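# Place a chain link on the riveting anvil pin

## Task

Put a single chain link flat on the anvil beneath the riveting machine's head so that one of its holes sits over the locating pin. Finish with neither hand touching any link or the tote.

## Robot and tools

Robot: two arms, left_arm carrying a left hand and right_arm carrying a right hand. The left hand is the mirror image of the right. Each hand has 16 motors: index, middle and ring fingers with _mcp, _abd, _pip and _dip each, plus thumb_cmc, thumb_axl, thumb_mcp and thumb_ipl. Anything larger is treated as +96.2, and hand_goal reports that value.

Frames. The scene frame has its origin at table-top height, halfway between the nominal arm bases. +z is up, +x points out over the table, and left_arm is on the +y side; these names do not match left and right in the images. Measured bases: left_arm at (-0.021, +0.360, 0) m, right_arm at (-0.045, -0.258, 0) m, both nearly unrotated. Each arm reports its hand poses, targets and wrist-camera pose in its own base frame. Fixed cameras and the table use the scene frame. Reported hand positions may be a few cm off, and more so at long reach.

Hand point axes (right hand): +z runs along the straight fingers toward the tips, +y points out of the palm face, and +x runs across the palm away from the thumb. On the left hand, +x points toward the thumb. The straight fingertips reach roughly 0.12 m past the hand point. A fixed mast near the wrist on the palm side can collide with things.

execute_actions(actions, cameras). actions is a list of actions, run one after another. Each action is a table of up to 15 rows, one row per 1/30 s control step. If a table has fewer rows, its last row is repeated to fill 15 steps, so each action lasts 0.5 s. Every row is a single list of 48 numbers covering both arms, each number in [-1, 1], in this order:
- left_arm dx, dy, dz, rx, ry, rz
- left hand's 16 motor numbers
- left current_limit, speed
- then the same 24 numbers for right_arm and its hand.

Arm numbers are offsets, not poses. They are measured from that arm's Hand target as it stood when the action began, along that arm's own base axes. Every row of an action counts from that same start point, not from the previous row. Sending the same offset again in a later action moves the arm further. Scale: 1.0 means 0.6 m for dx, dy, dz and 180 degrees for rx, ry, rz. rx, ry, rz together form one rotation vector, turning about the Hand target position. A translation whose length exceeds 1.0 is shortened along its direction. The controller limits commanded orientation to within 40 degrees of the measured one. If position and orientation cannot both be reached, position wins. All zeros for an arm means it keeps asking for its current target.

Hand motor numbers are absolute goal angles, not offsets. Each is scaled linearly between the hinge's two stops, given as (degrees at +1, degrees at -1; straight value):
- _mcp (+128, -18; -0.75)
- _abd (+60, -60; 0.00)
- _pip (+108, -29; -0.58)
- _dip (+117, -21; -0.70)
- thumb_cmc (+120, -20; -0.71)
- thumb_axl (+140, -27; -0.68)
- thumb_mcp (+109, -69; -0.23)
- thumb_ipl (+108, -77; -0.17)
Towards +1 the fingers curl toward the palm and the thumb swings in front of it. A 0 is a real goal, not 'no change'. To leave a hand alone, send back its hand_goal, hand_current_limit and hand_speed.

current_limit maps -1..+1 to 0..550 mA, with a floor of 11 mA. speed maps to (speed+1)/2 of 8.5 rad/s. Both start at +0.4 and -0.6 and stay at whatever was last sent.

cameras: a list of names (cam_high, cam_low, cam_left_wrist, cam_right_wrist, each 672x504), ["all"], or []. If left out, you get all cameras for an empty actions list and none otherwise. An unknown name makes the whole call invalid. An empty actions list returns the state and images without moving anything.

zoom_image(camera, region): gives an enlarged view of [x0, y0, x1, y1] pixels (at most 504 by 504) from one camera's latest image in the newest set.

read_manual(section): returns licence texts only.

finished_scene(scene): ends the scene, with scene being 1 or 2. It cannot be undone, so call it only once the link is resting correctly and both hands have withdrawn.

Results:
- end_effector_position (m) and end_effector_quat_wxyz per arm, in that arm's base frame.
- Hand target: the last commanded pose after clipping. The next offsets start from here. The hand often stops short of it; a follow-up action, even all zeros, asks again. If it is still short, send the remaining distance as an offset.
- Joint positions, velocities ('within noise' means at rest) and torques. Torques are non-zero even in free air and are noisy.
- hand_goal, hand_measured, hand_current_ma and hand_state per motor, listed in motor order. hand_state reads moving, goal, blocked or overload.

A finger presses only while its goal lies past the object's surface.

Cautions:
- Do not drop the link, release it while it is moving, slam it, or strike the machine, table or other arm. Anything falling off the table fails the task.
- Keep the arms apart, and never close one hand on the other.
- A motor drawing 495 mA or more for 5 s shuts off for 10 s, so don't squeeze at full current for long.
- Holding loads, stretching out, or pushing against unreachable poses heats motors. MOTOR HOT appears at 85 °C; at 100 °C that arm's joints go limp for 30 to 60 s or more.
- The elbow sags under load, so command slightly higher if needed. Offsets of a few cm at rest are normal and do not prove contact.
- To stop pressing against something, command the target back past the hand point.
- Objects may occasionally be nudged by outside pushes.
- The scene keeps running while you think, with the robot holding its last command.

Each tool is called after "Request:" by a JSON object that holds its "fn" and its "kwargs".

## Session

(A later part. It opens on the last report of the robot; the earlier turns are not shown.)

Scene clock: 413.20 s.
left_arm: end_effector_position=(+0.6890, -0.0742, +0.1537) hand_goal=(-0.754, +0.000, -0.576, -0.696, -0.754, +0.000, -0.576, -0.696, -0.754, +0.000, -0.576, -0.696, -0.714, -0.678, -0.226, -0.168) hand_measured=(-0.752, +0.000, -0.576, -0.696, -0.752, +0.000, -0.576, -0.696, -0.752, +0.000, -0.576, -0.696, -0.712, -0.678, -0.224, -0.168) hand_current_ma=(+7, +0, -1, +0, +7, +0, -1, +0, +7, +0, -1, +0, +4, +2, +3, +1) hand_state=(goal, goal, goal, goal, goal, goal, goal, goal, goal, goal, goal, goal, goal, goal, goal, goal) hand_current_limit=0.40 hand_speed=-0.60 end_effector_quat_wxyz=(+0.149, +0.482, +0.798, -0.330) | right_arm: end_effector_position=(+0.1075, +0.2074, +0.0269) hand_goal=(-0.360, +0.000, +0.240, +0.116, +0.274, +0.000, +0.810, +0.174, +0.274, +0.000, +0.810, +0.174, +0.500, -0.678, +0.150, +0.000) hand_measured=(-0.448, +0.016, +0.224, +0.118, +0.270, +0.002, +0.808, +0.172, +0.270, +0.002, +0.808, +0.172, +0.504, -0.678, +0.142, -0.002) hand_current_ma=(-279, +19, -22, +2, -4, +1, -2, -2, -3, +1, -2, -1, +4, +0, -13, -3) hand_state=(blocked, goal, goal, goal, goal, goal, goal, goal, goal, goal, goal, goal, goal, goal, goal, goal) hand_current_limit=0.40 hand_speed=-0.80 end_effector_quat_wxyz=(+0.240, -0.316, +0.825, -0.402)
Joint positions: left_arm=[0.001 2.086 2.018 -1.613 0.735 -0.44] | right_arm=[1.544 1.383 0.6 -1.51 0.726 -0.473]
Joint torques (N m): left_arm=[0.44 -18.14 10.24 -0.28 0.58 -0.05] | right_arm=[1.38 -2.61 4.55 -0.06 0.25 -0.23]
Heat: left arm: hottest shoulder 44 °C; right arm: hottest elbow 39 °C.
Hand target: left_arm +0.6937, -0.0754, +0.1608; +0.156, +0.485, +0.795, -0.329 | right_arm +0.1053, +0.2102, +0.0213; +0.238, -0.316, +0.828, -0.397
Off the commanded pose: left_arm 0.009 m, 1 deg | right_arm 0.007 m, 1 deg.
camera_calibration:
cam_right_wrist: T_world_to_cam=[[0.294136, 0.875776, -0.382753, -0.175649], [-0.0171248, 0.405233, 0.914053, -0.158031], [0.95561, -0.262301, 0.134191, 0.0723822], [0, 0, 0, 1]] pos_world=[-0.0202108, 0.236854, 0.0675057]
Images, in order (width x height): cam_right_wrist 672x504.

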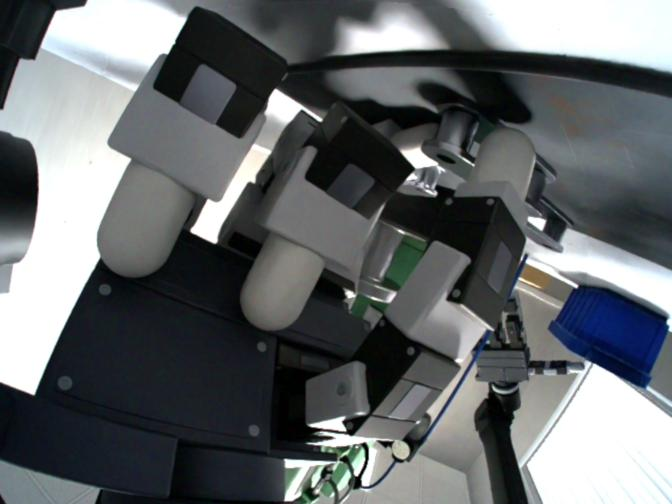

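Request:
{"fn": "execute_actions", "kwargs": {"actions": [[[0,0,0,0,0,0,-0.754,0,-0.576,-0.696,-0.754,0,-0.576,-0.696,-0.754,0,-0.576,-0.696,-0.714,-0.678,-0.226,-0.168,0.4,-0.6,0,0,0,0,0,0,-0.30,0,0.26,0.14,0.274,0,0.81,0.174,0.274,0,0.81,0.174,0.5,-0.678,0.22,0.03,0.6,-0.8]]], "cameras": ["cam_right_wrist"]}}

Request:
{"fn": "zoom_image", "kwargs": {"camera": "cam_right_wrist", "region": [360, 60, 600, 240]}}

Scene clock: 419.77 s.
left_arm: end_effector_position=(+0.6890, -0.0742, +0.1537) hand_goal=(-0.754, +0.000, -0.576, -0.696, -0.754, +0.000, -0.576, -0.696, -0.754, +0.000, -0.576, -0.696, -0.714, -0.678, -0.226, -0.168) hand_measured=(-0.752, +0.000, -0.576, -0.696, -0.752, +0.000, -0.576, -0.696, -0.752, +0.000, -0.576, -0.696, -0.712, -0.678, -0.224, -0.168) hand_current_ma=(+7, +0, -1, +0, +7, +0, -1, +0, +7, +0, -1, +0, +4, +2, +3, +1) hand_state=(goal, goal, goal, goal, goal, goal, goal, goal, goal, goal, goal, goal, goal, goal, goal, goal) hand_current_limit=0.40 hand_speed=-0.60 end_effector_quat_wxyz=(+0.149, +0.482, +0.798, -0.330) | right_arm: end_effector_position=(+0.1083, +0.2077, +0.0273) hand_goal=(-0.300, +0.000, +0.260, +0.140, +0.274, +0.000, +0.810, +0.174, +0.274, +0.000, +0.810, +0.174, +0.500, -0.678, +0.220, +0.030) hand_measured=(-0.432, +0.016, +0.224, +0.132, +0.270, +0.002, +0.808, +0.172, +0.270, +0.002, +0.808, +0.172, +0.504, -0.678, +0.184, +0.014) hand_current_ma=(-440, +19, -72, -8, -4, +1, -2, -2, -3, +1, -2, -1, +4, +0, -107, -37) hand_state=(blocked, goal, blocked, goal, goal, goal, goal, goal, goal, goal, goal, goal, goal, goal, blocked, goal) hand_current_limit=0.60 hand_speed=-0.80 end_effector_quat_wxyz=(+0.243, -0.316, +0.824, -0.402)
Joint positions: left_arm=[0.001 2.086 2.018 -1.613 0.735 -0.44] | right_arm=[1.544 1.383 0.6 -1.51 0.731 -0.471]
Joint torques (N m): left_arm=[0.38 -18.37 10.14 -0.29 0.55 -0.04] | right_arm=[1.32 -2.67 4.53 -0.05 0.19 -0.24]
Heat: left arm: hottest shoulder 44 °C; right arm: hottest elbow 39 °C.
Hand target: left_arm +0.6937, -0.0754, +0.1608; +0.156, +0.485, +0.795, -0.329 | right_arm +0.1053, +0.2102, +0.0213; +0.238, -0.316, +0.828, -0.397
Off the commanded pose: left_arm 0.009 m, 1 deg | right_arm 0.007 m, 1 deg.
camera_calibration:
cam_right_wrist: T_world_to_cam=[[0.293793, 0.876794, -0.380681, -0.176255], [-0.021893, 0.404324, 0.914354, -0.157737], [0.955618, -0.260297, 0.137983, 0.0712086], [0, 0, 0, 1]] pos_world=[-0.0197189, 0.236852, 0.0673051]
Images, in order (width x height): cam_right_wrist 672x504.

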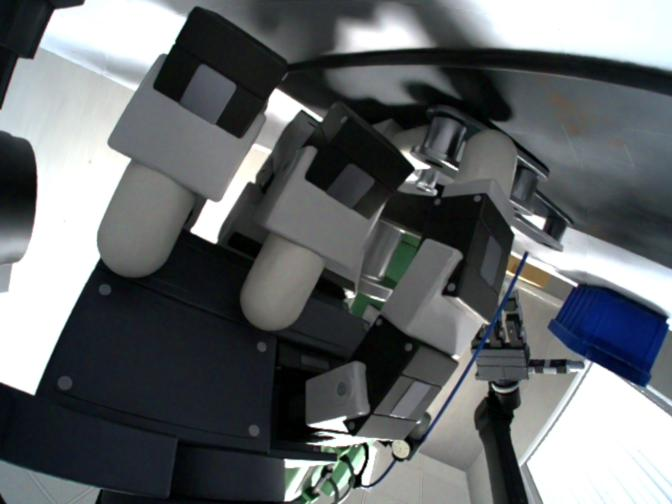

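Scaled by 2.100 from the camera's 672x504 image, which has a finer 960x720 frame.

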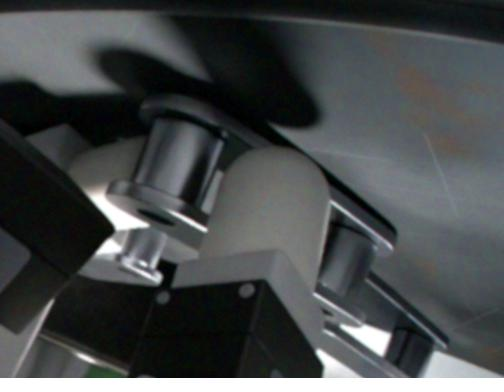

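Request:
{"fn": "execute_actions", "kwargs": {"actions": [[[0,0,0,0,0,0,-0.754,0,-0.576,-0.696,-0.754,0,-0.576,-0.696,-0.754,0,-0.576,-0.696,-0.714,-0.678,-0.226,-0.168,0.4,-0.6,0,0,0,0,0,0,-0.529,0,0.285,0.159,0.274,0,0.81,0.174,0.274,0,0.81,0.174,0.5,-0.678,0.045,-0.005,0.4,-0.6]]], "cameras": ["cam_right_wrist"]}}

Request:
{"fn": "zoom_image", "kwargs": {"camera": "cam_right_wrist", "region": [360, 60, 600, 240]}}

Scene clock: 459.77 s.
left_arm: end_effector_position=(+0.6890, -0.0742, +0.1537) hand_goal=(-0.754, +0.000, -0.576, -0.696, -0.754, +0.000, -0.576, -0.696, -0.754, +0.000, -0.576, -0.696, -0.714, -0.678, -0.226, -0.168) hand_measured=(-0.752, +0.000, -0.576, -0.696, -0.752, +0.000, -0.576, -0.696, -0.752, +0.000, -0.576, -0.696, -0.712, -0.678, -0.224, -0.168) hand_current_ma=(+7, +0, -1, +0, +7, +0, -1, +0, +7, +0, -1, +0, +4, +2, +3, +1) hand_state=(goal, goal, goal, goal, goal, goal, goal, goal, goal, goal, goal, goal, goal, goal, goal, goal) hand_current_limit=0.40 hand_speed=-0.60 end_effector_quat_wxyz=(+0.149, +0.482, +0.798, -0.330) | right_arm: end_effector_position=(+0.1065, +0.2104, +0.0250) hand_goal=(-0.530, +0.000, +0.284, +0.158, +0.274, +0.000, +0.810, +0.174, +0.274, +0.000, +0.810, +0.174, +0.500, -0.678, +0.044, -0.006) hand_measured=(-0.534, +0.008, +0.282, +0.154, +0.270, +0.002, +0.808, +0.172, +0.270, +0.002, +0.808, +0.172, +0.504, -0.678, +0.046, -0.006) hand_current_ma=(-3, +8, -1, -4, -4, +1, -2, -2, -3, +1, -2, -1, +4, +0, +3, +1) hand_state=(goal, goal, goal, goal, goal, goal, goal, goal, goal, goal, goal, goal, goal, goal, goal, goal) hand_current_limit=0.40 hand_speed=-0.60 end_effector_quat_wxyz=(+0.240, -0.314, +0.829, -0.395)
Joint positions: left_arm=[0.001 2.086 2.018 -1.613 0.735 -0.44] | right_arm=[1.544 1.383 0.599 -1.493 0.72 -0.476]
Joint torques (N m): left_arm=[-0.15 -18.32 10.22 -0.18 0.56 -0.02] | right_arm=[1.32 -2.67 4.57 -0.21 0.23 -0.25]
Heat: left arm: hottest shoulder 45 °C; right arm: hottest elbow 37 °C.
Hand target: left_arm +0.6937, -0.0754, +0.1608; +0.156, +0.485, +0.795, -0.329 | right_arm +0.1053, +0.2102, +0.0213; +0.238, -0.316, +0.828, -0.397
Off the commanded pose: left_arm 0.009 m, 1 deg | right_arm 0.004 m, 0 deg.
camera_calibration:
cam_right_wrist: T_world_to_cam=[[0.293669, 0.880761, -0.371508, -0.180016], [-0.0111106, 0.391763, 0.919999, -0.155431], [0.955843, -0.266047, 0.124834, 0.0754701], [0, 0, 0, 1]] pos_world=[-0.0209993, 0.239522, 0.0666974]
Images, in order (width x height): cam_right_wrist 672x504.

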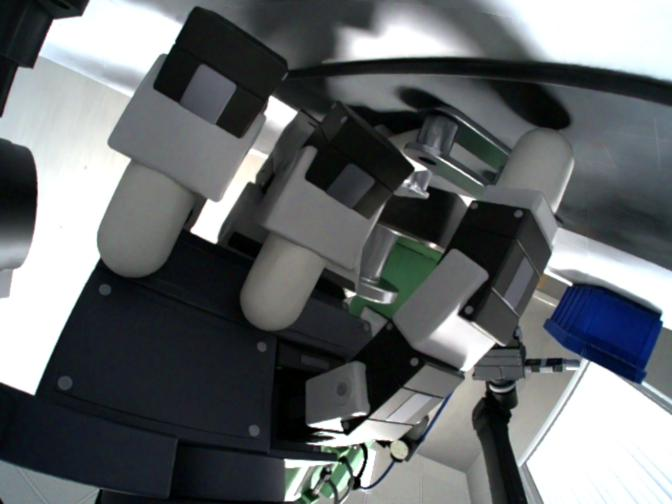

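Scaled by 2.100 from the camera's 672x504 image, which has a finer 960x720 frame.

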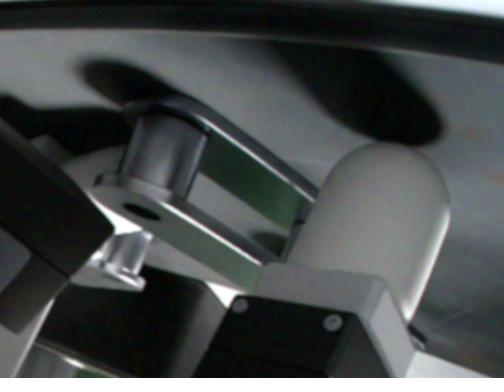

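Request:
{"fn": "execute_actions", "kwargs": {"actions": [[[0,0,0,0,0,0,-0.754,0,-0.576,-0.696,-0.754,0,-0.576,-0.696,-0.754,0,-0.576,-0.696,-0.714,-0.678,-0.226,-0.168,0.4,-0.6,-0.033,-0.037,0.09,0,0,0,-0.529,0,0.285,0.159,0.274,0,0.81,0.174,0.274,0,0.81,0.174,0.5,-0.678,0.045,-0.005,0.4,-0.6]]], "cameras": ["cam_right_wrist"]}}

Request:
{"fn": "zoom_image", "kwargs": {"camera": "cam_right_wrist", "region": [360, 0, 600, 180]}}

Scene clock: 481.40 s.
left_arm: end_effector_position=(+0.6890, -0.0742, +0.1537) hand_goal=(-0.754, +0.000, -0.576, -0.696, -0.754, +0.000, -0.576, -0.696, -0.754, +0.000, -0.576, -0.696, -0.714, -0.678, -0.226, -0.168) hand_measured=(-0.752, +0.000, -0.576, -0.696, -0.752, +0.000, -0.576, -0.696, -0.752, +0.000, -0.576, -0.696, -0.712, -0.678, -0.224, -0.168) hand_current_ma=(+7, +0, -1, +0, +7, +0, -1, +0, +7, +0, -1, +0, +4, +2, +3, +1) hand_state=(goal, goal, goal, goal, goal, goal, goal, goal, goal, goal, goal, goal, goal, goal, goal, goal) hand_current_limit=0.40 hand_speed=-0.60 end_effector_quat_wxyz=(+0.149, +0.482, +0.798, -0.330) | right_arm: end_effector_position=(+0.0868, +0.1891, +0.0722) hand_goal=(-0.530, +0.000, +0.284, +0.158, +0.274, +0.000, +0.810, +0.174, +0.274, +0.000, +0.810, +0.174, +0.500, -0.678, +0.044, -0.006) hand_measured=(-0.528, +0.004, +0.282, +0.154, +0.270, +0.002, +0.808, +0.172, +0.270, +0.002, +0.808, +0.172, +0.502, -0.678, +0.046, -0.006) hand_current_ma=(+1, +3, -1, -3, -4, +1, -2, -2, -3, +1, -2, -1, +2, +0, +2, +1) hand_state=(goal, goal, goal, goal, goal, goal, goal, goal, goal, goal, goal, goal, goal, goal, goal, goal) hand_current_limit=0.40 hand_speed=-0.60 end_effector_quat_wxyz=(+0.236, -0.324, +0.837, -0.373)
Joint positions: left_arm=[0.001 2.086 2.018 -1.613 0.735 -0.44] | right_arm=[1.611 1.173 0.597 -1.679 0.665 -0.453]
Joint torques (N m): left_arm=[0.26 -18.32 10.22 -0.28 0.58 -0.03] | right_arm=[1.79 -0.91 6.56 -1.32 0.28 -0.17]
Heat: left arm: hottest shoulder 45 °C; right arm: hottest elbow 36 °C.
Hand target: left_arm +0.6937, -0.0754, +0.1608; +0.156, +0.485, +0.795, -0.329 | right_arm +0.0855, +0.1881, +0.0753; +0.238, -0.316, +0.828, -0.397
Off the commanded pose: left_arm 0.009 m, 1 deg | right_arm 0.003 m, 3 deg.
joint sent to its limit (right arm) — joint 4 (wrist pitch), lower limit. The joint targets still meet the commanded pose.
camera_calibration:
cam_right_wrist: T_world_to_cam=[[0.266171, 0.898928, -0.347967, -0.140626], [0.0111118, 0.358104, 0.933615, -0.187261], [0.963862, -0.252368, 0.0853283, 0.0823054], [0, 0, 0, 1]] pos_world=[-0.0398195, 0.214243, 0.118874]
Images, in order (width x height): cam_right_wrist 672x504.

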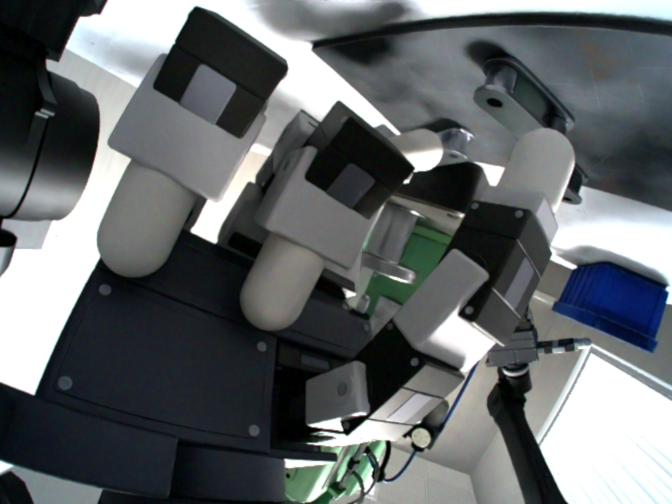

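Scaled by 2.100 from the camera's 672x504 image, which has a finer 960x720 frame.

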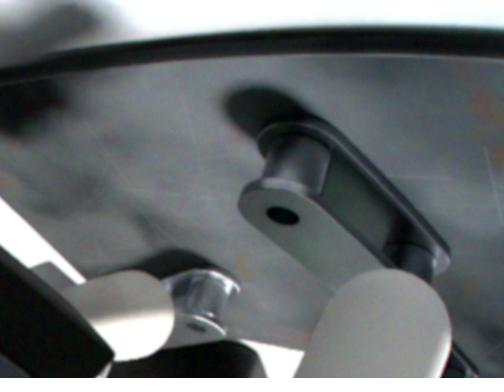

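Request:
{"fn": "execute_actions", "kwargs": {"actions": [[[0,0,0,0,0,0,-0.754,0,-0.576,-0.696,-0.754,0,-0.576,-0.696,-0.754,0,-0.576,-0.696,-0.714,-0.678,-0.226,-0.168,0.4,-0.6,0.053,0.024,-0.017,0,0,0.049,-0.529,0,0.285,0.159,0.274,0,0.81,0.174,0.274,0,0.81,0.174,0.5,-0.678,0.045,-0.005,0.4,-0.6]]], "cameras": ["cam_right_wrist"]}}

Request:
{"fn": "zoom_image", "kwargs": {"camera": "cam_right_wrist", "region": [360, 0, 600, 180]}}

Scene clock: 495.20 s.
left_arm: end_effector_position=(+0.6890, -0.0742, +0.1537) hand_goal=(-0.754, +0.000, -0.576, -0.696, -0.754, +0.000, -0.576, -0.696, -0.754, +0.000, -0.576, -0.696, -0.714, -0.678, -0.226, -0.168) hand_measured=(-0.752, +0.000, -0.576, -0.696, -0.752, +0.000, -0.576, -0.696, -0.752, +0.000, -0.576, -0.696, -0.712, -0.678, -0.224, -0.168) hand_current_ma=(+7, +0, -1, +0, +7, +0, -1, +0, +7, +0, -1, +0, +4, +2, +3, +1) hand_state=(goal, goal, goal, goal, goal, goal, goal, goal, goal, goal, goal, goal, goal, goal, goal, goal) hand_current_limit=0.40 hand_speed=-0.60 end_effector_quat_wxyz=(+0.149, +0.482, +0.798, -0.330) | right_arm: end_effector_position=(+0.1152, +0.2043, +0.0659) hand_goal=(-0.530, +0.000, +0.284, +0.158, +0.274, +0.000, +0.810, +0.174, +0.274, +0.000, +0.810, +0.174, +0.500, -0.678, +0.044, -0.006) hand_measured=(-0.526, +0.002, +0.282, +0.154, +0.270, +0.002, +0.808, +0.172, +0.272, +0.002, +0.808, +0.172, +0.504, -0.678, +0.046, -0.006) hand_current_ma=(+3, +1, -1, -3, -3, +1, -2, -2, -2, +1, -2, -1, +3, +0, +1, +1) hand_state=(goal, goal, goal, goal, goal, goal, goal, goal, goal, goal, goal, goal, goal, goal, goal, goal) hand_current_limit=0.40 hand_speed=-0.60 end_effector_quat_wxyz=(+0.268, -0.380, +0.802, -0.376)
Joint positions: left_arm=[0.001 2.086 2.018 -1.613 0.735 -0.44] | right_arm=[1.514 1.183 0.59 -1.536 0.827 -0.692]
Joint torques (N m): left_arm=[0.26 -18.43 10.13 -0.27 0.57 -0.02] | right_arm=[0.44 -2.14 5.75 -0.14 0.62 -0.32]
Heat: left arm: hottest shoulder 45 °C; right arm: hottest elbow 37 °C.
Hand target: left_arm +0.6937, -0.0754, +0.1608; +0.156, +0.485, +0.795, -0.329 | right_arm +0.1173, +0.2025, +0.0651; +0.267, -0.379, +0.802, -0.377
Off the commanded pose: left_arm 0.009 m, 1 deg | right_arm 0.003 m, 0 deg.
camera_calibration:
cam_right_wrist: T_world_to_cam=[[0.150074, 0.914516, -0.375684, -0.152095], [-0.0678306, 0.388616, 0.9189, -0.183316], [0.986345, -0.11242, 0.120353, 0.0258416], [0, 0, 0, 1]] pos_world=[-0.0150978, 0.213237, 0.108199]
Images, in order (width x height): cam_right_wrist 672x504.

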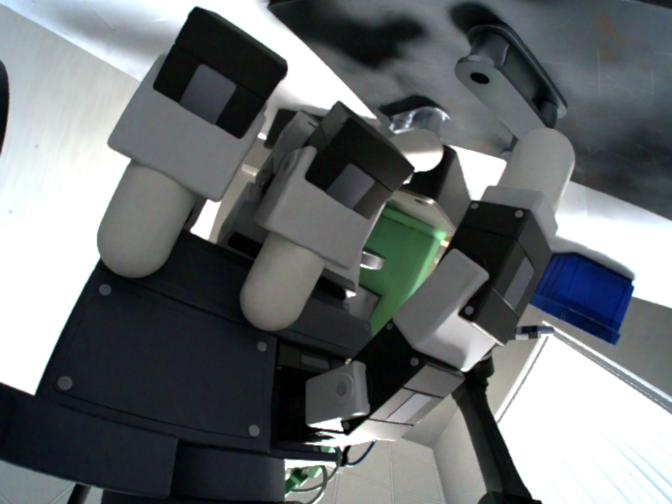

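Scaled by 2.100 from the camera's 672x504 image, which has a finer 960x720 frame.

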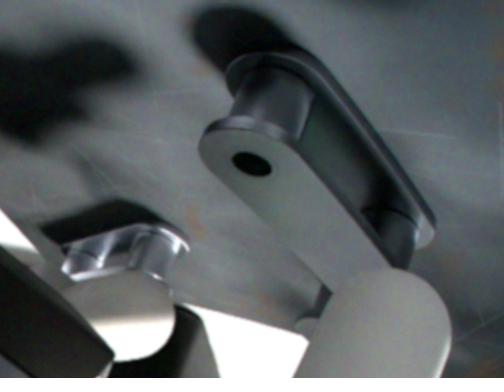

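Request:
{"fn": "execute_actions", "kwargs": {"actions": [[[0,0,0,0,0,0,-0.754,0,-0.576,-0.696,-0.754,0,-0.576,-0.696,-0.754,0,-0.576,-0.696,-0.714,-0.678,-0.226,-0.168,0.4,-0.6,0.005,-0.002,-0.045,0,0,0,-0.529,0,0.285,0.159,0.274,0,0.81,0.174,0.274,0,0.81,0.174,0.5,-0.678,0.045,-0.005,0.4,-0.6]]], "cameras": ["cam_right_wrist"]}}

Request:
{"fn": "zoom_image", "kwargs": {"camera": "cam_right_wrist", "region": [360, 0, 600, 180]}}

Scene clock: 504.67 s.
left_arm: end_effector_position=(+0.6890, -0.0742, +0.1537) hand_goal=(-0.754, +0.000, -0.576, -0.696, -0.754, +0.000, -0.576, -0.696, -0.754, +0.000, -0.576, -0.696, -0.714, -0.678, -0.226, -0.168) hand_measured=(-0.752, +0.000, -0.576, -0.696, -0.752, +0.000, -0.576, -0.696, -0.752, +0.000, -0.576, -0.696, -0.712, -0.678, -0.224, -0.168) hand_current_ma=(+7, +0, -1, +0, +7, +0, -1, +0, +7, +0, -1, +0, +4, +2, +3, +1) hand_state=(goal, goal, goal, goal, goal, goal, goal, goal, goal, goal, goal, goal, goal, goal, goal, goal) hand_current_limit=0.40 hand_speed=-0.60 end_effector_quat_wxyz=(+0.149, +0.482, +0.798, -0.330) | right_arm: end_effector_position=(+0.1167, +0.2012, +0.0380) hand_goal=(-0.530, +0.000, +0.284, +0.158, +0.274, +0.000, +0.810, +0.174, +0.274, +0.000, +0.810, +0.174, +0.500, -0.678, +0.044, -0.006) hand_measured=(-0.526, +0.002, +0.282, +0.154, +0.270, +0.002, +0.808, +0.172, +0.272, +0.002, +0.808, +0.172, +0.504, -0.678, +0.046, -0.006) hand_current_ma=(+4, +1, -1, -3, -3, +1, -2, -2, -2, +1, -2, -1, +3, +0, +1, +1) hand_state=(goal, goal, goal, goal, goal, goal, goal, goal, goal, goal, goal, goal, goal, goal, goal, goal) hand_current_limit=0.40 hand_speed=-0.60 end_effector_quat_wxyz=(+0.266, -0.381, +0.802, -0.375)
Joint positions: left_arm=[0.001 2.086 2.018 -1.613 0.735 -0.44] | right_arm=[1.503 1.233 0.541 -1.423 0.831 -0.71]
Joint torques (N m): left_arm=[0.15 -18.2 10.26 -0.23 0.56 -0.02] | right_arm=[0.03 -1.9 5.74 -0.14 0.74 -0.31]
Heat: left arm: hottest shoulder 45 °C; right arm: hottest elbow 37 °C.
Hand target: left_arm +0.6937, -0.0754, +0.1608; +0.156, +0.485, +0.795, -0.329 | right_arm +0.1203, +0.2013, +0.0382; +0.267, -0.379, +0.802, -0.377
Off the commanded pose: left_arm 0.009 m, 1 deg | right_arm 0.004 m, 0 deg.
camera_calibration:
cam_right_wrist: T_world_to_cam=[[0.147302, 0.914809, -0.376068, -0.159694], [-0.0648671, 0.388332, 0.919234, -0.156667], [0.986962, -0.111011, 0.116543, 0.0271027], [0, 0, 0, 1]] pos_world=[-0.0133885, 0.209937, 0.0807985]
Images, in order (width x height): cam_right_wrist 672x504.

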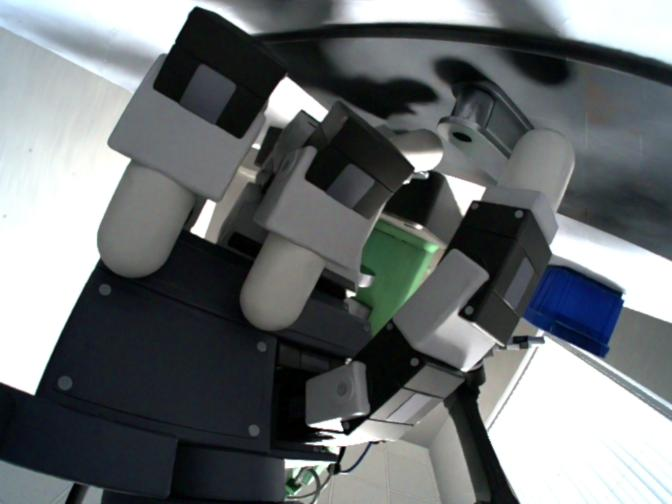

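Scaled by 2.100 from the camera's 672x504 image, which has a finer 960x720 frame.

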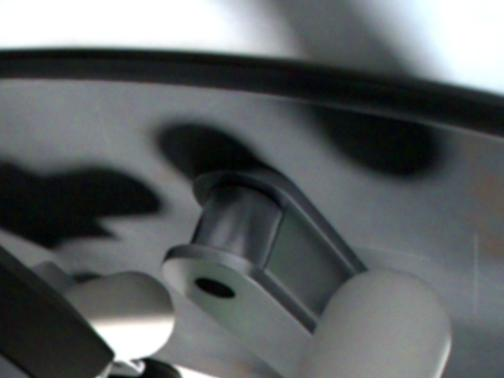

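Request:
{"fn": "execute_actions", "kwargs": {"actions": [[[0,0,0,0,0,0,-0.754,0,-0.576,-0.696,-0.754,0,-0.576,-0.696,-0.754,0,-0.576,-0.696,-0.714,-0.678,-0.226,-0.168,0.4,-0.6,0,0,-0.021,0,0,0,-0.529,0,0.285,0.159,0.274,0,0.81,0.174,0.274,0,0.81,0.174,0.5,-0.678,0.045,-0.005,0.4,-0.6]],[[0,0,0,0,0,0,-0.754,0,-0.576,-0.696,-0.754,0,-0.576,-0.696,-0.754,0,-0.576,-0.696,-0.714,-0.678,-0.226,-0.168,0.4,-0.6,0,0,0,0,0,0,-0.44,0,0.261,0.136,0.274,0,0.81,0.174,0.274,0,0.81,0.174,0.5,-0.678,0.112,0,0.4,-0.8]]], "cameras": ["cam_right_wrist"]}}

Request:
{"fn": "zoom_image", "kwargs": {"camera": "cam_right_wrist", "region": [360, 40, 600, 220]}}

Scene clock: 513.17 s.
left_arm: end_effector_position=(+0.6890, -0.0742, +0.1537) hand_goal=(-0.754, +0.000, -0.576, -0.696, -0.754, +0.000, -0.576, -0.696, -0.754, +0.000, -0.576, -0.696, -0.714, -0.678, -0.226, -0.168) hand_measured=(-0.752, +0.000, -0.576, -0.696, -0.752, +0.000, -0.576, -0.696, -0.752, +0.000, -0.576, -0.696, -0.712, -0.678, -0.224, -0.168) hand_current_ma=(+7, +0, -1, +0, +7, +0, -1, +0, +7, +0, -1, +0, +4, +2, +3, +1) hand_state=(goal, goal, goal, goal, goal, goal, goal, goal, goal, goal, goal, goal, goal, goal, goal, goal) hand_current_limit=0.40 hand_speed=-0.60 end_effector_quat_wxyz=(+0.149, +0.482, +0.798, -0.330) | right_arm: end_effector_position=(+0.1179, +0.2038, +0.0278) hand_goal=(-0.440, +0.000, +0.260, +0.136, +0.274, +0.000, +0.810, +0.174, +0.274, +0.000, +0.810, +0.174, +0.500, -0.678, +0.112, +0.000) hand_measured=(-0.462, +0.006, +0.258, +0.138, +0.270, +0.002, +0.808, +0.172, +0.272, +0.002, +0.808, +0.172, +0.504, -0.678, +0.110, -0.002) hand_current_ma=(-38, +4, -2, +2, -3, +1, -2, -2, -2, +1, -2, -1, +3, +0, -2, -3) hand_state=(blocked, goal, goal, goal, goal, goal, goal, goal, goal, goal, goal, goal, goal, goal, goal, goal) hand_current_limit=0.40 hand_speed=-0.80 end_effector_quat_wxyz=(+0.271, -0.381, +0.801, -0.373)
Joint positions: left_arm=[0.001 2.086 2.018 -1.613 0.735 -0.44] | right_arm=[1.503 1.262 0.528 -1.373 0.838 -0.712]
Joint torques (N m): left_arm=[0.44 -18.08 10.24 -0.34 0.58 -0.02] | right_arm=[0.09 -1.79 5.12 -0.09 0.52 -0.32]
Heat: left arm: hottest shoulder 45 °C; right arm: hottest elbow 37 °C.
Hand target: left_arm +0.6937, -0.0754, +0.1608; +0.156, +0.485, +0.795, -0.329 | right_arm +0.1203, +0.2013, +0.0255; +0.267, -0.379, +0.802, -0.377
Off the commanded pose: left_arm 0.009 m, 1 deg | right_arm 0.004 m, 1 deg.
camera_calibration:
cam_right_wrist: T_world_to_cam=[[0.145239, 0.917624, -0.369962, -0.166555], [-0.0726084, 0.382804, 0.920972, -0.146199], [0.986729, -0.106899, 0.122225, 0.0264255], [0, 0, 0, 1]] pos_world=[-0.0124998, 0.211625, 0.069796]
Images, in order (width x height): cam_right_wrist 672x504.

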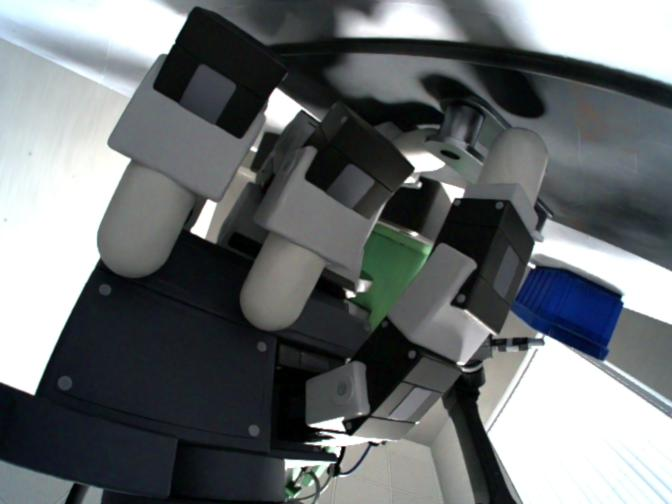

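Scaled by 2.100 from the camera's 672x504 image, which has a finer 960x720 frame.

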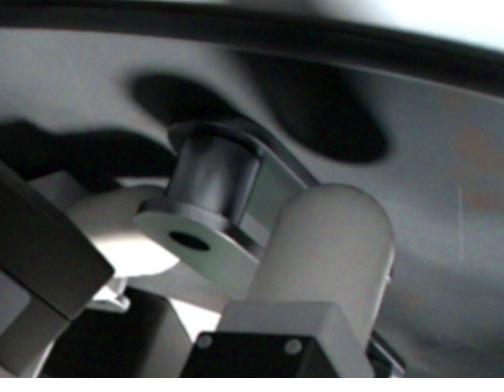

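Request:
{"fn": "execute_actions", "kwargs": {"actions": [[[0,0,0,0,0,0,-0.754,0,-0.576,-0.696,-0.754,0,-0.576,-0.696,-0.754,0,-0.576,-0.696,-0.714,-0.678,-0.226,-0.168,0.4,-0.6,0.004,0.002,0,0,0,0,-0.44,0,0.261,0.136,0.274,0,0.81,0.174,0.274,0,0.81,0.174,0.5,-0.678,0.16,0,0.4,-0.8]],[[0,0,0,0,0,0,-0.754,0,-0.576,-0.696,-0.754,0,-0.576,-0.696,-0.754,0,-0.576,-0.696,-0.714,-0.678,-0.226,-0.168,0.4,-0.6,0,0,0,0,0,0,-0.40,0,0.261,0.136,0.274,0,0.81,0.174,0.274,0,0.81,0.174,0.5,-0.678,0.2,0.02,0.4,-0.8]],[[0,0,0,0,0,0,-0.754,0,-0.576,-0.696,-0.754,0,-0.576,-0.696,-0.754,0,-0.576,-0.696,-0.714,-0.678,-0.226,-0.168,0.4,-0.6,0,0,0,0,0,0,-0.34,0,0.27,0.15,0.274,0,0.81,0.174,0.274,0,0.81,0.174,0.5,-0.678,0.24,0.05,0.6,-0.8]]], "cameras": ["cam_right_wrist"]}}

Request:
{"fn": "zoom_image", "kwargs": {"camera": "cam_right_wrist", "region": [360, 40, 600, 220]}}

Scene clock: 528.77 s.
left_arm: end_effector_position=(+0.6890, -0.0742, +0.1537) hand_goal=(-0.754, +0.000, -0.576, -0.696, -0.754, +0.000, -0.576, -0.696, -0.754, +0.000, -0.576, -0.696, -0.714, -0.678, -0.226, -0.168) hand_measured=(-0.752, +0.000, -0.576, -0.696, -0.752, +0.000, -0.576, -0.696, -0.752, +0.000, -0.576, -0.696, -0.712, -0.678, -0.224, -0.168) hand_current_ma=(+7, +0, -1, +0, +7, +0, -1, +0, +7, +0, -1, +0, +4, +2, +3, +1) hand_state=(goal, goal, goal, goal, goal, goal, goal, goal, goal, goal, goal, goal, goal, goal, goal, goal) hand_current_limit=0.40 hand_speed=-0.60 end_effector_quat_wxyz=(+0.149, +0.482, +0.798, -0.330) | right_arm: end_effector_position=(+0.1203, +0.2032, +0.0279) hand_goal=(-0.340, +0.000, +0.270, +0.150, +0.274, +0.000, +0.810, +0.174, +0.274, +0.000, +0.810, +0.174, +0.500, -0.678, +0.240, +0.050) hand_measured=(-0.444, +0.012, +0.248, +0.140, +0.270, +0.002, +0.808, +0.172, +0.272, +0.002, +0.808, +0.172, +0.504, -0.678, +0.166, +0.004) hand_current_ma=(-353, +13, -38, -12, -3, +1, -2, -2, -2, +1, -2, -1, +3, +0, -290, -156) hand_state=(blocked, goal, blocked, goal, goal, goal, goal, goal, goal, goal, goal, goal, goal, goal, blocked, blocked) hand_current_limit=0.60 hand_speed=-0.80 end_effector_quat_wxyz=(+0.271, -0.380, +0.801, -0.375)
Joint positions: left_arm=[0.001 2.086 2.018 -1.613 0.735 -0.44] | right_arm=[1.494 1.262 0.528 -1.37 0.843 -0.718]
Joint torques (N m): left_arm=[0.26 -18.49 10.21 -0.21 0.56 -0.03] | right_arm=[-0.09 -1.73 5.33 0.1 0.52 -0.34]
Heat: left arm: hottest shoulder 45 °C; right arm: hottest elbow 37 °C.
Hand target: left_arm +0.6937, -0.0754, +0.1608; +0.156, +0.485, +0.795, -0.329 | right_arm +0.1227, +0.2025, +0.0255; +0.267, -0.379, +0.802, -0.377
Off the commanded pose: left_arm 0.009 m, 1 deg | right_arm 0.004 m, 0 deg.
camera_calibration:
cam_right_wrist: T_world_to_cam=[[0.149242, 0.916469, -0.371231, -0.166462], [-0.0728144, 0.384602, 0.920206, -0.146233], [0.986116, -0.110303, 0.124131, 0.0247446], [0, 0, 0, 1]] pos_world=[-0.0102057, 0.211529, 0.0696971]
Images, in order (width x height): cam_right_wrist 672x504.

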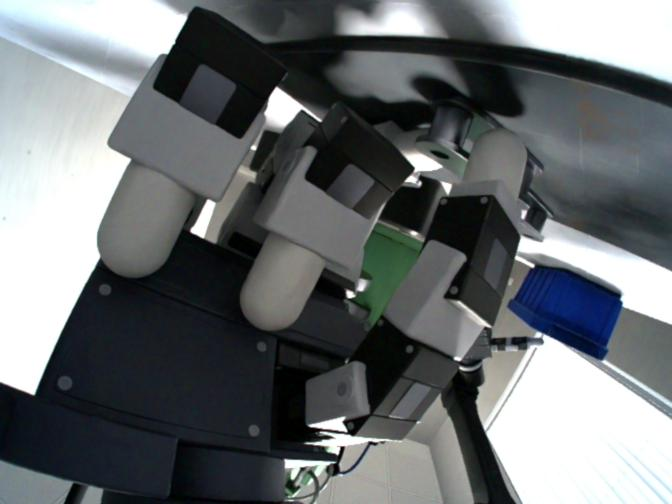

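Scaled by 2.100 from the camera's 672x504 image, which has a finer 960x720 frame.

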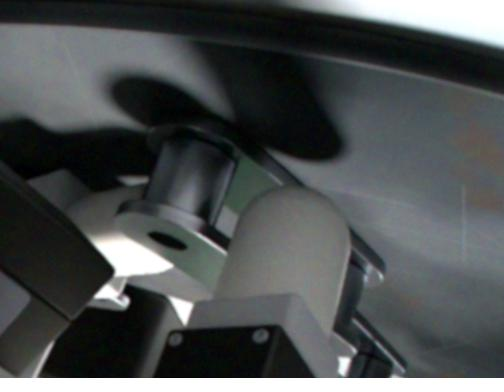

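Request:
{"fn": "execute_actions", "kwargs": {"actions": [[[0,0,0,0,0,0,-0.754,0,-0.576,-0.696,-0.754,0,-0.576,-0.696,-0.754,0,-0.576,-0.696,-0.714,-0.678,-0.226,-0.168,0.4,-0.6,0,0,0,0,0,0,-0.31,0,0.28,0.17,0.274,0,0.81,0.174,0.274,0,0.81,0.174,0.5,-0.678,0.26,0.06,0.65,-0.8]],[[0,0,0,0,0,0,-0.754,0,-0.576,-0.696,-0.754,0,-0.576,-0.696,-0.754,0,-0.576,-0.696,-0.714,-0.678,-0.226,-0.168,0.4,-0.6,0,0,0.05,0,0,0,-0.31,0,0.28,0.17,0.274,0,0.81,0.174,0.274,0,0.81,0.174,0.5,-0.678,0.26,0.06,0.65,-0.8]]], "cameras": ["cam_right_wrist"]}}

Request:
{"fn": "zoom_image", "kwargs": {"camera": "cam_right_wrist", "region": [360, 40, 600, 220]}}

Scene clock: 538.83 s.
left_arm: end_effector_position=(+0.6890, -0.0742, +0.1537) hand_goal=(-0.754, +0.000, -0.576, -0.696, -0.754, +0.000, -0.576, -0.696, -0.754, +0.000, -0.576, -0.696, -0.714, -0.678, -0.226, -0.168) hand_measured=(-0.752, +0.000, -0.576, -0.696, -0.752, +0.000, -0.576, -0.696, -0.752, +0.000, -0.576, -0.696, -0.712, -0.678, -0.224, -0.168) hand_current_ma=(+7, +0, -1, +0, +7, +0, -1, +0, +7, +0, -1, +0, +4, +2, +3, +1) hand_state=(goal, goal, goal, goal, goal, goal, goal, goal, goal, goal, goal, goal, goal, goal, goal, goal) hand_current_limit=0.40 hand_speed=-0.60 end_effector_quat_wxyz=(+0.149, +0.482, +0.798, -0.330) | right_arm: end_effector_position=(+0.1195, +0.1928, +0.0458) hand_goal=(-0.310, +0.000, +0.280, +0.170, +0.274, +0.000, +0.810, +0.174, +0.274, +0.000, +0.810, +0.174, +0.500, -0.678, +0.260, +0.060) hand_measured=(-0.410, +0.008, +0.244, +0.152, +0.270, +0.002, +0.808, +0.172, +0.272, +0.002, +0.808, +0.172, +0.506, -0.676, +0.180, +0.010) hand_current_ma=(-330, +7, -71, -30, -3, +1, -2, -2, -2, +1, -2, -1, +6, +1, -322, -172) hand_state=(blocked, goal, blocked, goal, goal, goal, goal, goal, goal, goal, goal, goal, goal, goal, blocked, blocked) hand_current_limit=0.65 hand_speed=-0.80 end_effector_quat_wxyz=(+0.267, -0.385, +0.798, -0.380)
Joint positions: left_arm=[0.001 2.086 2.018 -1.613 0.735 -0.44] | right_arm=[1.491 1.193 0.534 -1.453 0.844 -0.732]
Joint torques (N m): left_arm=[0.21 -18.37 10.18 -0.25 0.58 -0.04] | right_arm=[0.09 -1.55 8.62 -1.09 0.5 -0.27]
Heat: left arm: hottest shoulder 45 °C; right arm: hottest elbow 37 °C.
Hand target: left_arm +0.6937, -0.0754, +0.1608; +0.156, +0.485, +0.795, -0.329 | right_arm +0.1227, +0.2024, +0.0555; +0.267, -0.379, +0.802, -0.377
Off the commanded pose: left_arm 0.009 m, 1 deg | right_arm 0.014 m, 1 deg.
camera_calibration:
cam_right_wrist: T_world_to_cam=[[0.142018, 0.91092, -0.387371, -0.147532], [-0.0708422, 0.399687, 0.91391, -0.161558], [0.987326, -0.10235, 0.121294, 0.0205597], [0, 0, 0, 1]] pos_world=[-0.0107921, 0.201066, 0.088006]
Images, in order (width x height): cam_right_wrist 672x504.

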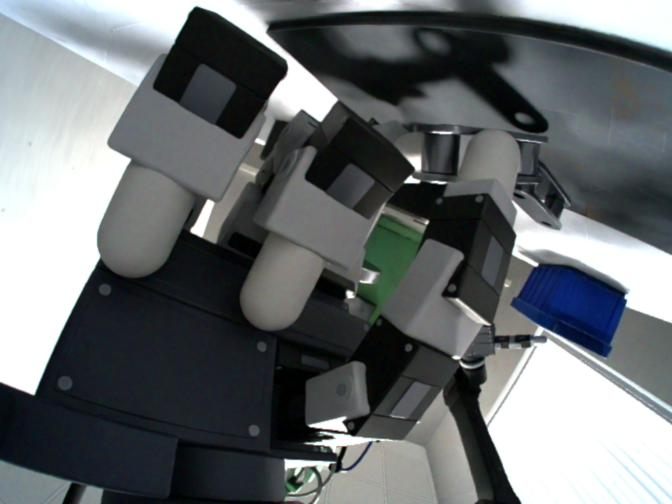

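Scaled by 2.100 from the camera's 672x504 image, which has a finer 960x720 frame.

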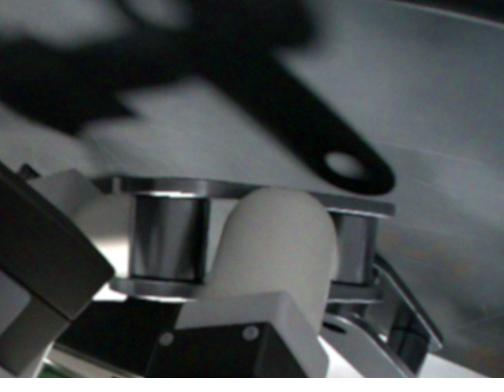

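Request:
{"fn": "execute_actions", "kwargs": {"actions": [[[0,0,0,0,0,0,-0.754,0,-0.576,-0.696,-0.754,0,-0.576,-0.696,-0.754,0,-0.576,-0.696,-0.714,-0.678,-0.226,-0.168,0.4,-0.6,0,0,0.05,0,0,0,-0.25,0,0.30,0.19,0.274,0,0.81,0.174,0.274,0,0.81,0.174,0.5,-0.678,0.30,0.08,0.75,-0.8]]], "cameras": ["cam_right_wrist"]}}

Request:
{"fn": "zoom_image", "kwargs": {"camera": "cam_right_wrist", "region": [360, 40, 600, 220]}}

Scene clock: 562.80 s.
left_arm: end_effector_position=(+0.6890, -0.0742, +0.1537) hand_goal=(-0.754, +0.000, -0.576, -0.696, -0.754, +0.000, -0.576, -0.696, -0.754, +0.000, -0.576, -0.696, -0.714, -0.678, -0.226, -0.168) hand_measured=(-0.752, +0.000, -0.576, -0.696, -0.752, +0.000, -0.576, -0.696, -0.752, +0.000, -0.576, -0.696, -0.712, -0.678, -0.224, -0.168) hand_current_ma=(+7, +0, -1, +0, +7, +0, -1, +0, +7, +0, -1, +0, +4, +2, +3, +1) hand_state=(goal, goal, goal, goal, goal, goal, goal, goal, goal, goal, goal, goal, goal, goal, goal, goal) hand_current_limit=0.40 hand_speed=-0.60 end_effector_quat_wxyz=(+0.149, +0.482, +0.798, -0.330) | right_arm: end_effector_position=(+0.1199, +0.1953, +0.0762) hand_goal=(-0.250, +0.000, +0.300, +0.190, +0.274, +0.000, +0.810, +0.174, +0.274, +0.000, +0.810, +0.174, +0.500, -0.678, +0.300, +0.080) hand_measured=(-0.404, +0.006, +0.244, +0.156, +0.270, +0.002, +0.808, +0.172, +0.272, +0.002, +0.808, +0.172, +0.506, -0.676, +0.180, +0.014) hand_current_ma=(-481, +6, -133, -66, -3, +1, -2, -2, -2, +1, -2, -1, +7, +1, -481, -259) hand_state=(blocked, goal, blocked, blocked, goal, goal, goal, goal, goal, goal, goal, goal, goal, goal, blocked, blocked) hand_current_limit=0.75 hand_speed=-0.80 end_effector_quat_wxyz=(+0.266, -0.385, +0.798, -0.379)
Joint positions: left_arm=[0.001 2.086 2.018 -1.613 0.735 -0.44] | right_arm=[1.489 1.132 0.589 -1.564 0.844 -0.736]
Joint torques (N m): left_arm=[0.38 -17.96 10.17 -0.23 0.55 -0.04] | right_arm=[0.32 -1.32 8.85 -1.07 0.51 -0.21]
Heat: left arm: hottest shoulder 45 °C; right arm: hottest elbow 39 °C.
Hand target: left_arm +0.6937, -0.0754, +0.1608; +0.156, +0.485, +0.795, -0.329 | right_arm +0.1227, +0.2025, +0.0855; +0.267, -0.379, +0.802, -0.377
Off the commanded pose: left_arm 0.009 m, 1 deg | right_arm 0.012 m, 1 deg.
camera_calibration:
cam_right_wrist: T_world_to_cam=[[0.14113, 0.911377, -0.38662, -0.138164], [-0.0695926, 0.398696, 0.914439, -0.190432], [0.987542, -0.102149, 0.119693, 0.0168448], [0, 0, 0, 1]] pos_world=[-0.0103885, 0.203564, 0.118705]
Images, in order (width x height): cam_right_wrist 672x504.

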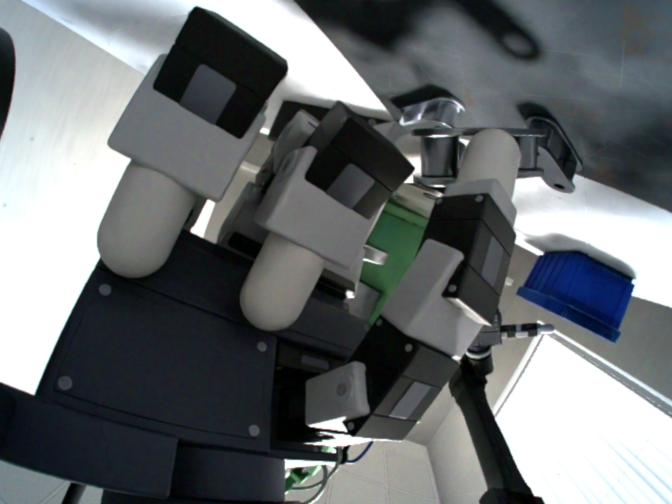

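Scaled by 2.100 from the camera's 672x504 image, which has a finer 960x720 frame.

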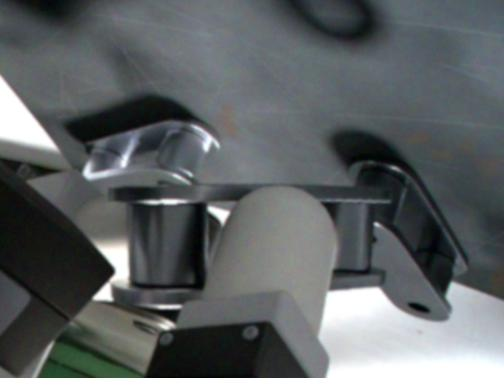

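Request:
{"fn": "execute_actions", "kwargs": {"actions": [[[0,0,0,0,0,0,-0.754,0,-0.576,-0.696,-0.754,0,-0.576,-0.696,-0.754,0,-0.576,-0.696,-0.714,-0.678,-0.226,-0.168,0.4,-0.6,0,0,-0.05,0,0,0,-0.31,0,0.28,0.17,0.274,0,0.81,0.174,0.274,0,0.81,0.174,0.5,-0.678,0.26,0.06,0.6,-0.8]],[[0,0,0,0,0,0,-0.754,0,-0.576,-0.696,-0.754,0,-0.576,-0.696,-0.754,0,-0.576,-0.696,-0.714,-0.678,-0.226,-0.168,0.4,-0.6,0,0,-0.025,0,0,0,-0.34,0,0.27,0.15,0.274,0,0.81,0.174,0.274,0,0.81,0.174,0.5,-0.678,0.22,0.03,0.5,-0.8]],[[0,0,0,0,0,0,-0.754,0,-0.576,-0.696,-0.754,0,-0.576,-0.696,-0.754,0,-0.576,-0.696,-0.714,-0.678,-0.226,-0.168,0.4,-0.6,0,0,-0.022,0,0,0,-0.36,0,0.26,0.14,0.274,0,0.81,0.174,0.274,0,0.81,0.174,0.5,-0.678,0.20,0.02,0.4,-0.8]]], "cameras": ["cam_right_wrist"]}}

Request:
{"fn": "zoom_image", "kwargs": {"camera": "cam_right_wrist", "region": [360, 40, 600, 220]}}

Scene clock: 724.53 s.
left_arm: end_effector_position=(+0.6890, -0.0742, +0.1537) hand_goal=(-0.754, +0.000, -0.576, -0.696, -0.754, +0.000, -0.576, -0.696, -0.754, +0.000, -0.576, -0.696, -0.714, -0.678, -0.226, -0.168) hand_measured=(-0.752, +0.000, -0.576, -0.696, -0.752, +0.000, -0.576, -0.696, -0.752, +0.000, -0.576, -0.696, -0.712, -0.678, -0.224, -0.168) hand_current_ma=(+7, +0, -1, +0, +7, +0, -1, +0, +7, +0, -1, +0, +4, +2, +3, +1) hand_state=(goal, goal, goal, goal, goal, goal, goal, goal, goal, goal, goal, goal, goal, goal, goal, goal) hand_current_limit=0.40 hand_speed=-0.60 end_effector_quat_wxyz=(+0.149, +0.482, +0.798, -0.330) | right_arm: end_effector_position=(+0.1207, +0.2026, +0.0296) hand_goal=(-0.360, +0.000, +0.260, +0.140, +0.274, +0.000, +0.810, +0.174, +0.274, +0.000, +0.810, +0.174, +0.500, -0.678, +0.200, +0.020) hand_measured=(-0.404, +0.006, +0.238, +0.136, +0.270, +0.002, +0.808, +0.172, +0.272, +0.002, +0.808, +0.172, +0.508, -0.674, +0.174, +0.006) hand_current_ma=(-108, +5, -37, -4, -3, +1, -2, -2, -2, +1, -2, -1, +10, +4, -66, -32) hand_state=(blocked, goal, blocked, goal, goal, goal, goal, goal, goal, goal, goal, goal, goal, goal, blocked, goal) hand_current_limit=0.40 hand_speed=-0.80 end_effector_quat_wxyz=(+0.268, -0.384, +0.799, -0.377)
Joint positions: left_arm=[0.001 2.086 2.018 -1.613 0.735 -0.44] | right_arm=[1.489 1.258 0.532 -1.377 0.844 -0.733]
Joint torques (N m): left_arm=[0.38 -18.32 10.18 -0.28 0.56 -0.03] | right_arm=[0.44 -1.79 5.24 0.12 0.46 -0.21]
Heat: left arm: hottest shoulder 46 °C; right arm: hottest elbow 40 °C.
Hand target: left_arm +0.6937, -0.0754, +0.1608; +0.156, +0.485, +0.795, -0.329 | right_arm +0.1227, +0.2025, +0.0273; +0.267, -0.379, +0.802, -0.377
Off the commanded pose: left_arm 0.009 m, 1 deg | right_arm 0.003 m, 1 deg.
camera_calibration:
cam_right_wrist: T_world_to_cam=[[0.143275, 0.913799, -0.380057, -0.163881], [-0.0704112, 0.392458, 0.917071, -0.149324], [0.987175, -0.104633, 0.120571, 0.022852], [0, 0, 0, 1]] pos_world=[-0.00959302, 0.210749, 0.0719017]
Images, in order (width x height): cam_right_wrist 672x504.

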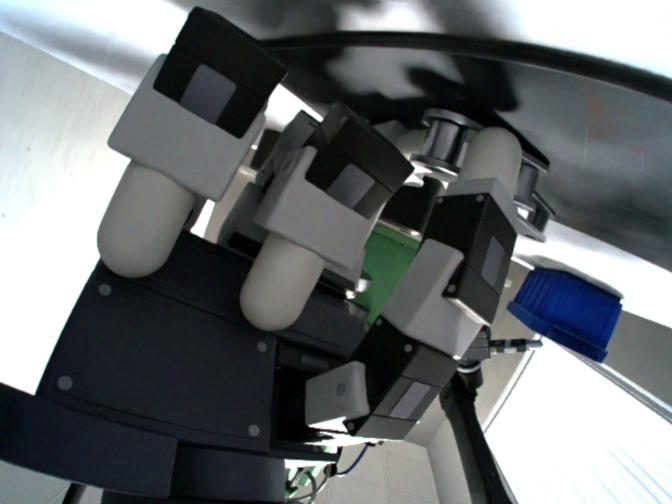

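Scaled by 2.100 from the camera's 672x504 image, which has a finer 960x720 frame.

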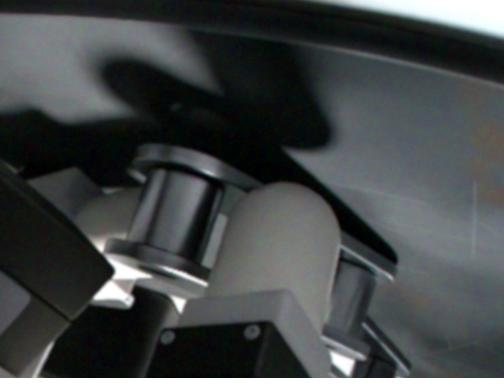

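Request:
{"fn": "execute_actions", "kwargs": {"actions": [[[0,0,0,0,0,0,-0.754,0,-0.576,-0.696,-0.754,0,-0.576,-0.696,-0.754,0,-0.576,-0.696,-0.714,-0.678,-0.226,-0.168,0.4,-0.6,0,0,-0.005,0,0,0,-0.43,0,0.25,0.13,0.274,0,0.81,0.174,0.274,0,0.81,0.174,0.5,-0.678,0.15,0.0,0.4,-0.85]],[[0,0,0,0,0,0,-0.754,0,-0.576,-0.696,-0.754,0,-0.576,-0.696,-0.754,0,-0.576,-0.696,-0.714,-0.678,-0.226,-0.168,0.4,-0.6,0,0,0,0,0,0,-0.529,0,0.285,0.159,0.274,0,0.81,0.174,0.274,0,0.81,0.174,0.5,-0.678,0.045,-0.005,0.4,-0.8]],[[0,0,0,0,0,0,-0.754,0,-0.576,-0.696,-0.754,0,-0.576,-0.696,-0.754,0,-0.576,-0.696,-0.714,-0.678,-0.226,-0.168,0.4,-0.6,-0.014,-0.02,0.1,0,0,0,-0.529,0,0.285,0.159,0.274,0,0.81,0.174,0.274,0,0.81,0.174,0.5,-0.678,0.045,-0.005,0.4,-0.8]]], "cameras": ["cam_right_wrist"]}}

Request:
{"fn": "zoom_image", "kwargs": {"camera": "cam_right_wrist", "region": [360, 0, 600, 180]}}

Scene clock: 733.03 s.
left_arm: end_effector_position=(+0.6890, -0.0742, +0.1537) hand_goal=(-0.754, +0.000, -0.576, -0.696, -0.754, +0.000, -0.576, -0.696, -0.754, +0.000, -0.576, -0.696, -0.714, -0.678, -0.226, -0.168) hand_measured=(-0.752, +0.000, -0.576, -0.696, -0.752, +0.000, -0.576, -0.696, -0.752, +0.000, -0.576, -0.696, -0.712, -0.678, -0.224, -0.168) hand_current_ma=(+7, +0, -1, +0, +7, +0, -1, +0, +7, +0, -1, +0, +4, +2, +3, +1) hand_state=(goal, goal, goal, goal, goal, goal, goal, goal, goal, goal, goal, goal, goal, goal, goal, goal) hand_current_limit=0.40 hand_speed=-0.60 end_effector_quat_wxyz=(+0.149, +0.482, +0.798, -0.330) | right_arm: end_effector_position=(+0.1154, +0.1813, +0.0760) hand_goal=(-0.530, +0.000, +0.284, +0.158, +0.274, +0.000, +0.810, +0.174, +0.274, +0.000, +0.810, +0.174, +0.500, -0.678, +0.044, -0.006) hand_measured=(-0.522, +0.004, +0.280, +0.154, +0.270, +0.002, +0.808, +0.172, +0.272, +0.002, +0.808, +0.172, +0.504, -0.676, +0.046, -0.004) hand_current_ma=(+11, +2, -4, -3, -3, +1, -2, -2, -2, +1, -2, -1, +4, +2, +2, +2) hand_state=(goal, goal, goal, goal, goal, goal, goal, goal, goal, goal, goal, goal, goal, goal, goal, goal) hand_current_limit=0.40 hand_speed=-0.80 end_effector_quat_wxyz=(+0.262, -0.381, +0.801, -0.381)
Joint positions: left_arm=[0.001 2.086 2.018 -1.613 0.735 -0.44] | right_arm=[1.502 1.098 0.563 -1.597 0.827 -0.704]
Joint torques (N m): left_arm=[0.03 -18.67 10.25 -0.24 0.56 -0.02] | right_arm=[2.26 -0.38 8.68 -1.11 0.38 -0.11]
Heat: left arm: hottest shoulder 47 °C; right arm: hottest elbow 40 °C.
Hand target: left_arm +0.6937, -0.0754, +0.1608; +0.156, +0.485, +0.795, -0.329 | right_arm +0.1143, +0.1905, +0.0843; +0.267, -0.379, +0.802, -0.377
Off the commanded pose: left_arm 0.009 m, 1 deg | right_arm 0.012 m, 1 deg.
camera_calibration:
cam_right_wrist: T_world_to_cam=[[0.15211, 0.908956, -0.388151, -0.12557], [-0.0613368, 0.400645, 0.914178, -0.186265], [0.986458, -0.115248, 0.116695, 0.02257], [0, 0, 0, 1]] pos_world=[-0.0145887, 0.191365, 0.118906]
Images, in order (width x height): cam_right_wrist 672x504.

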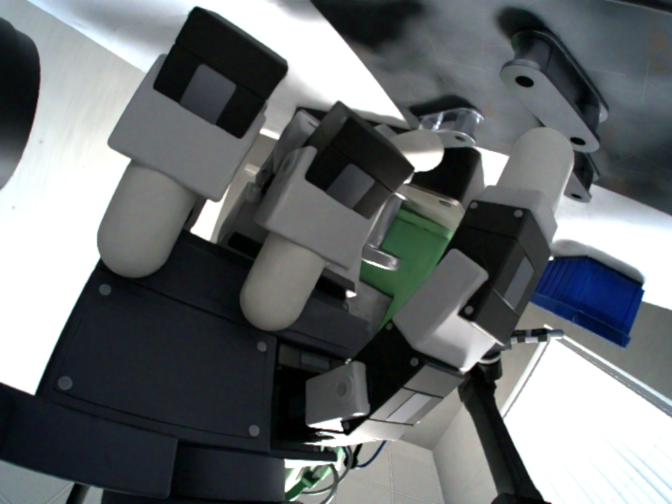

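Scaled by 2.100 from the camera's 672x504 image, which has a finer 960x720 frame.

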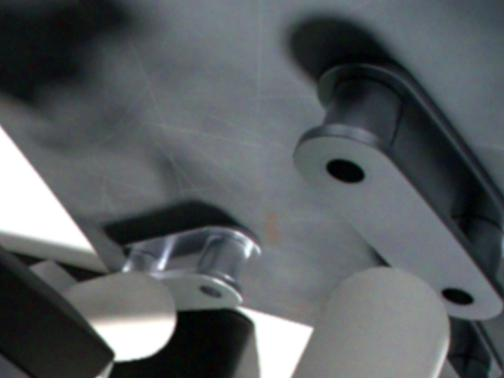

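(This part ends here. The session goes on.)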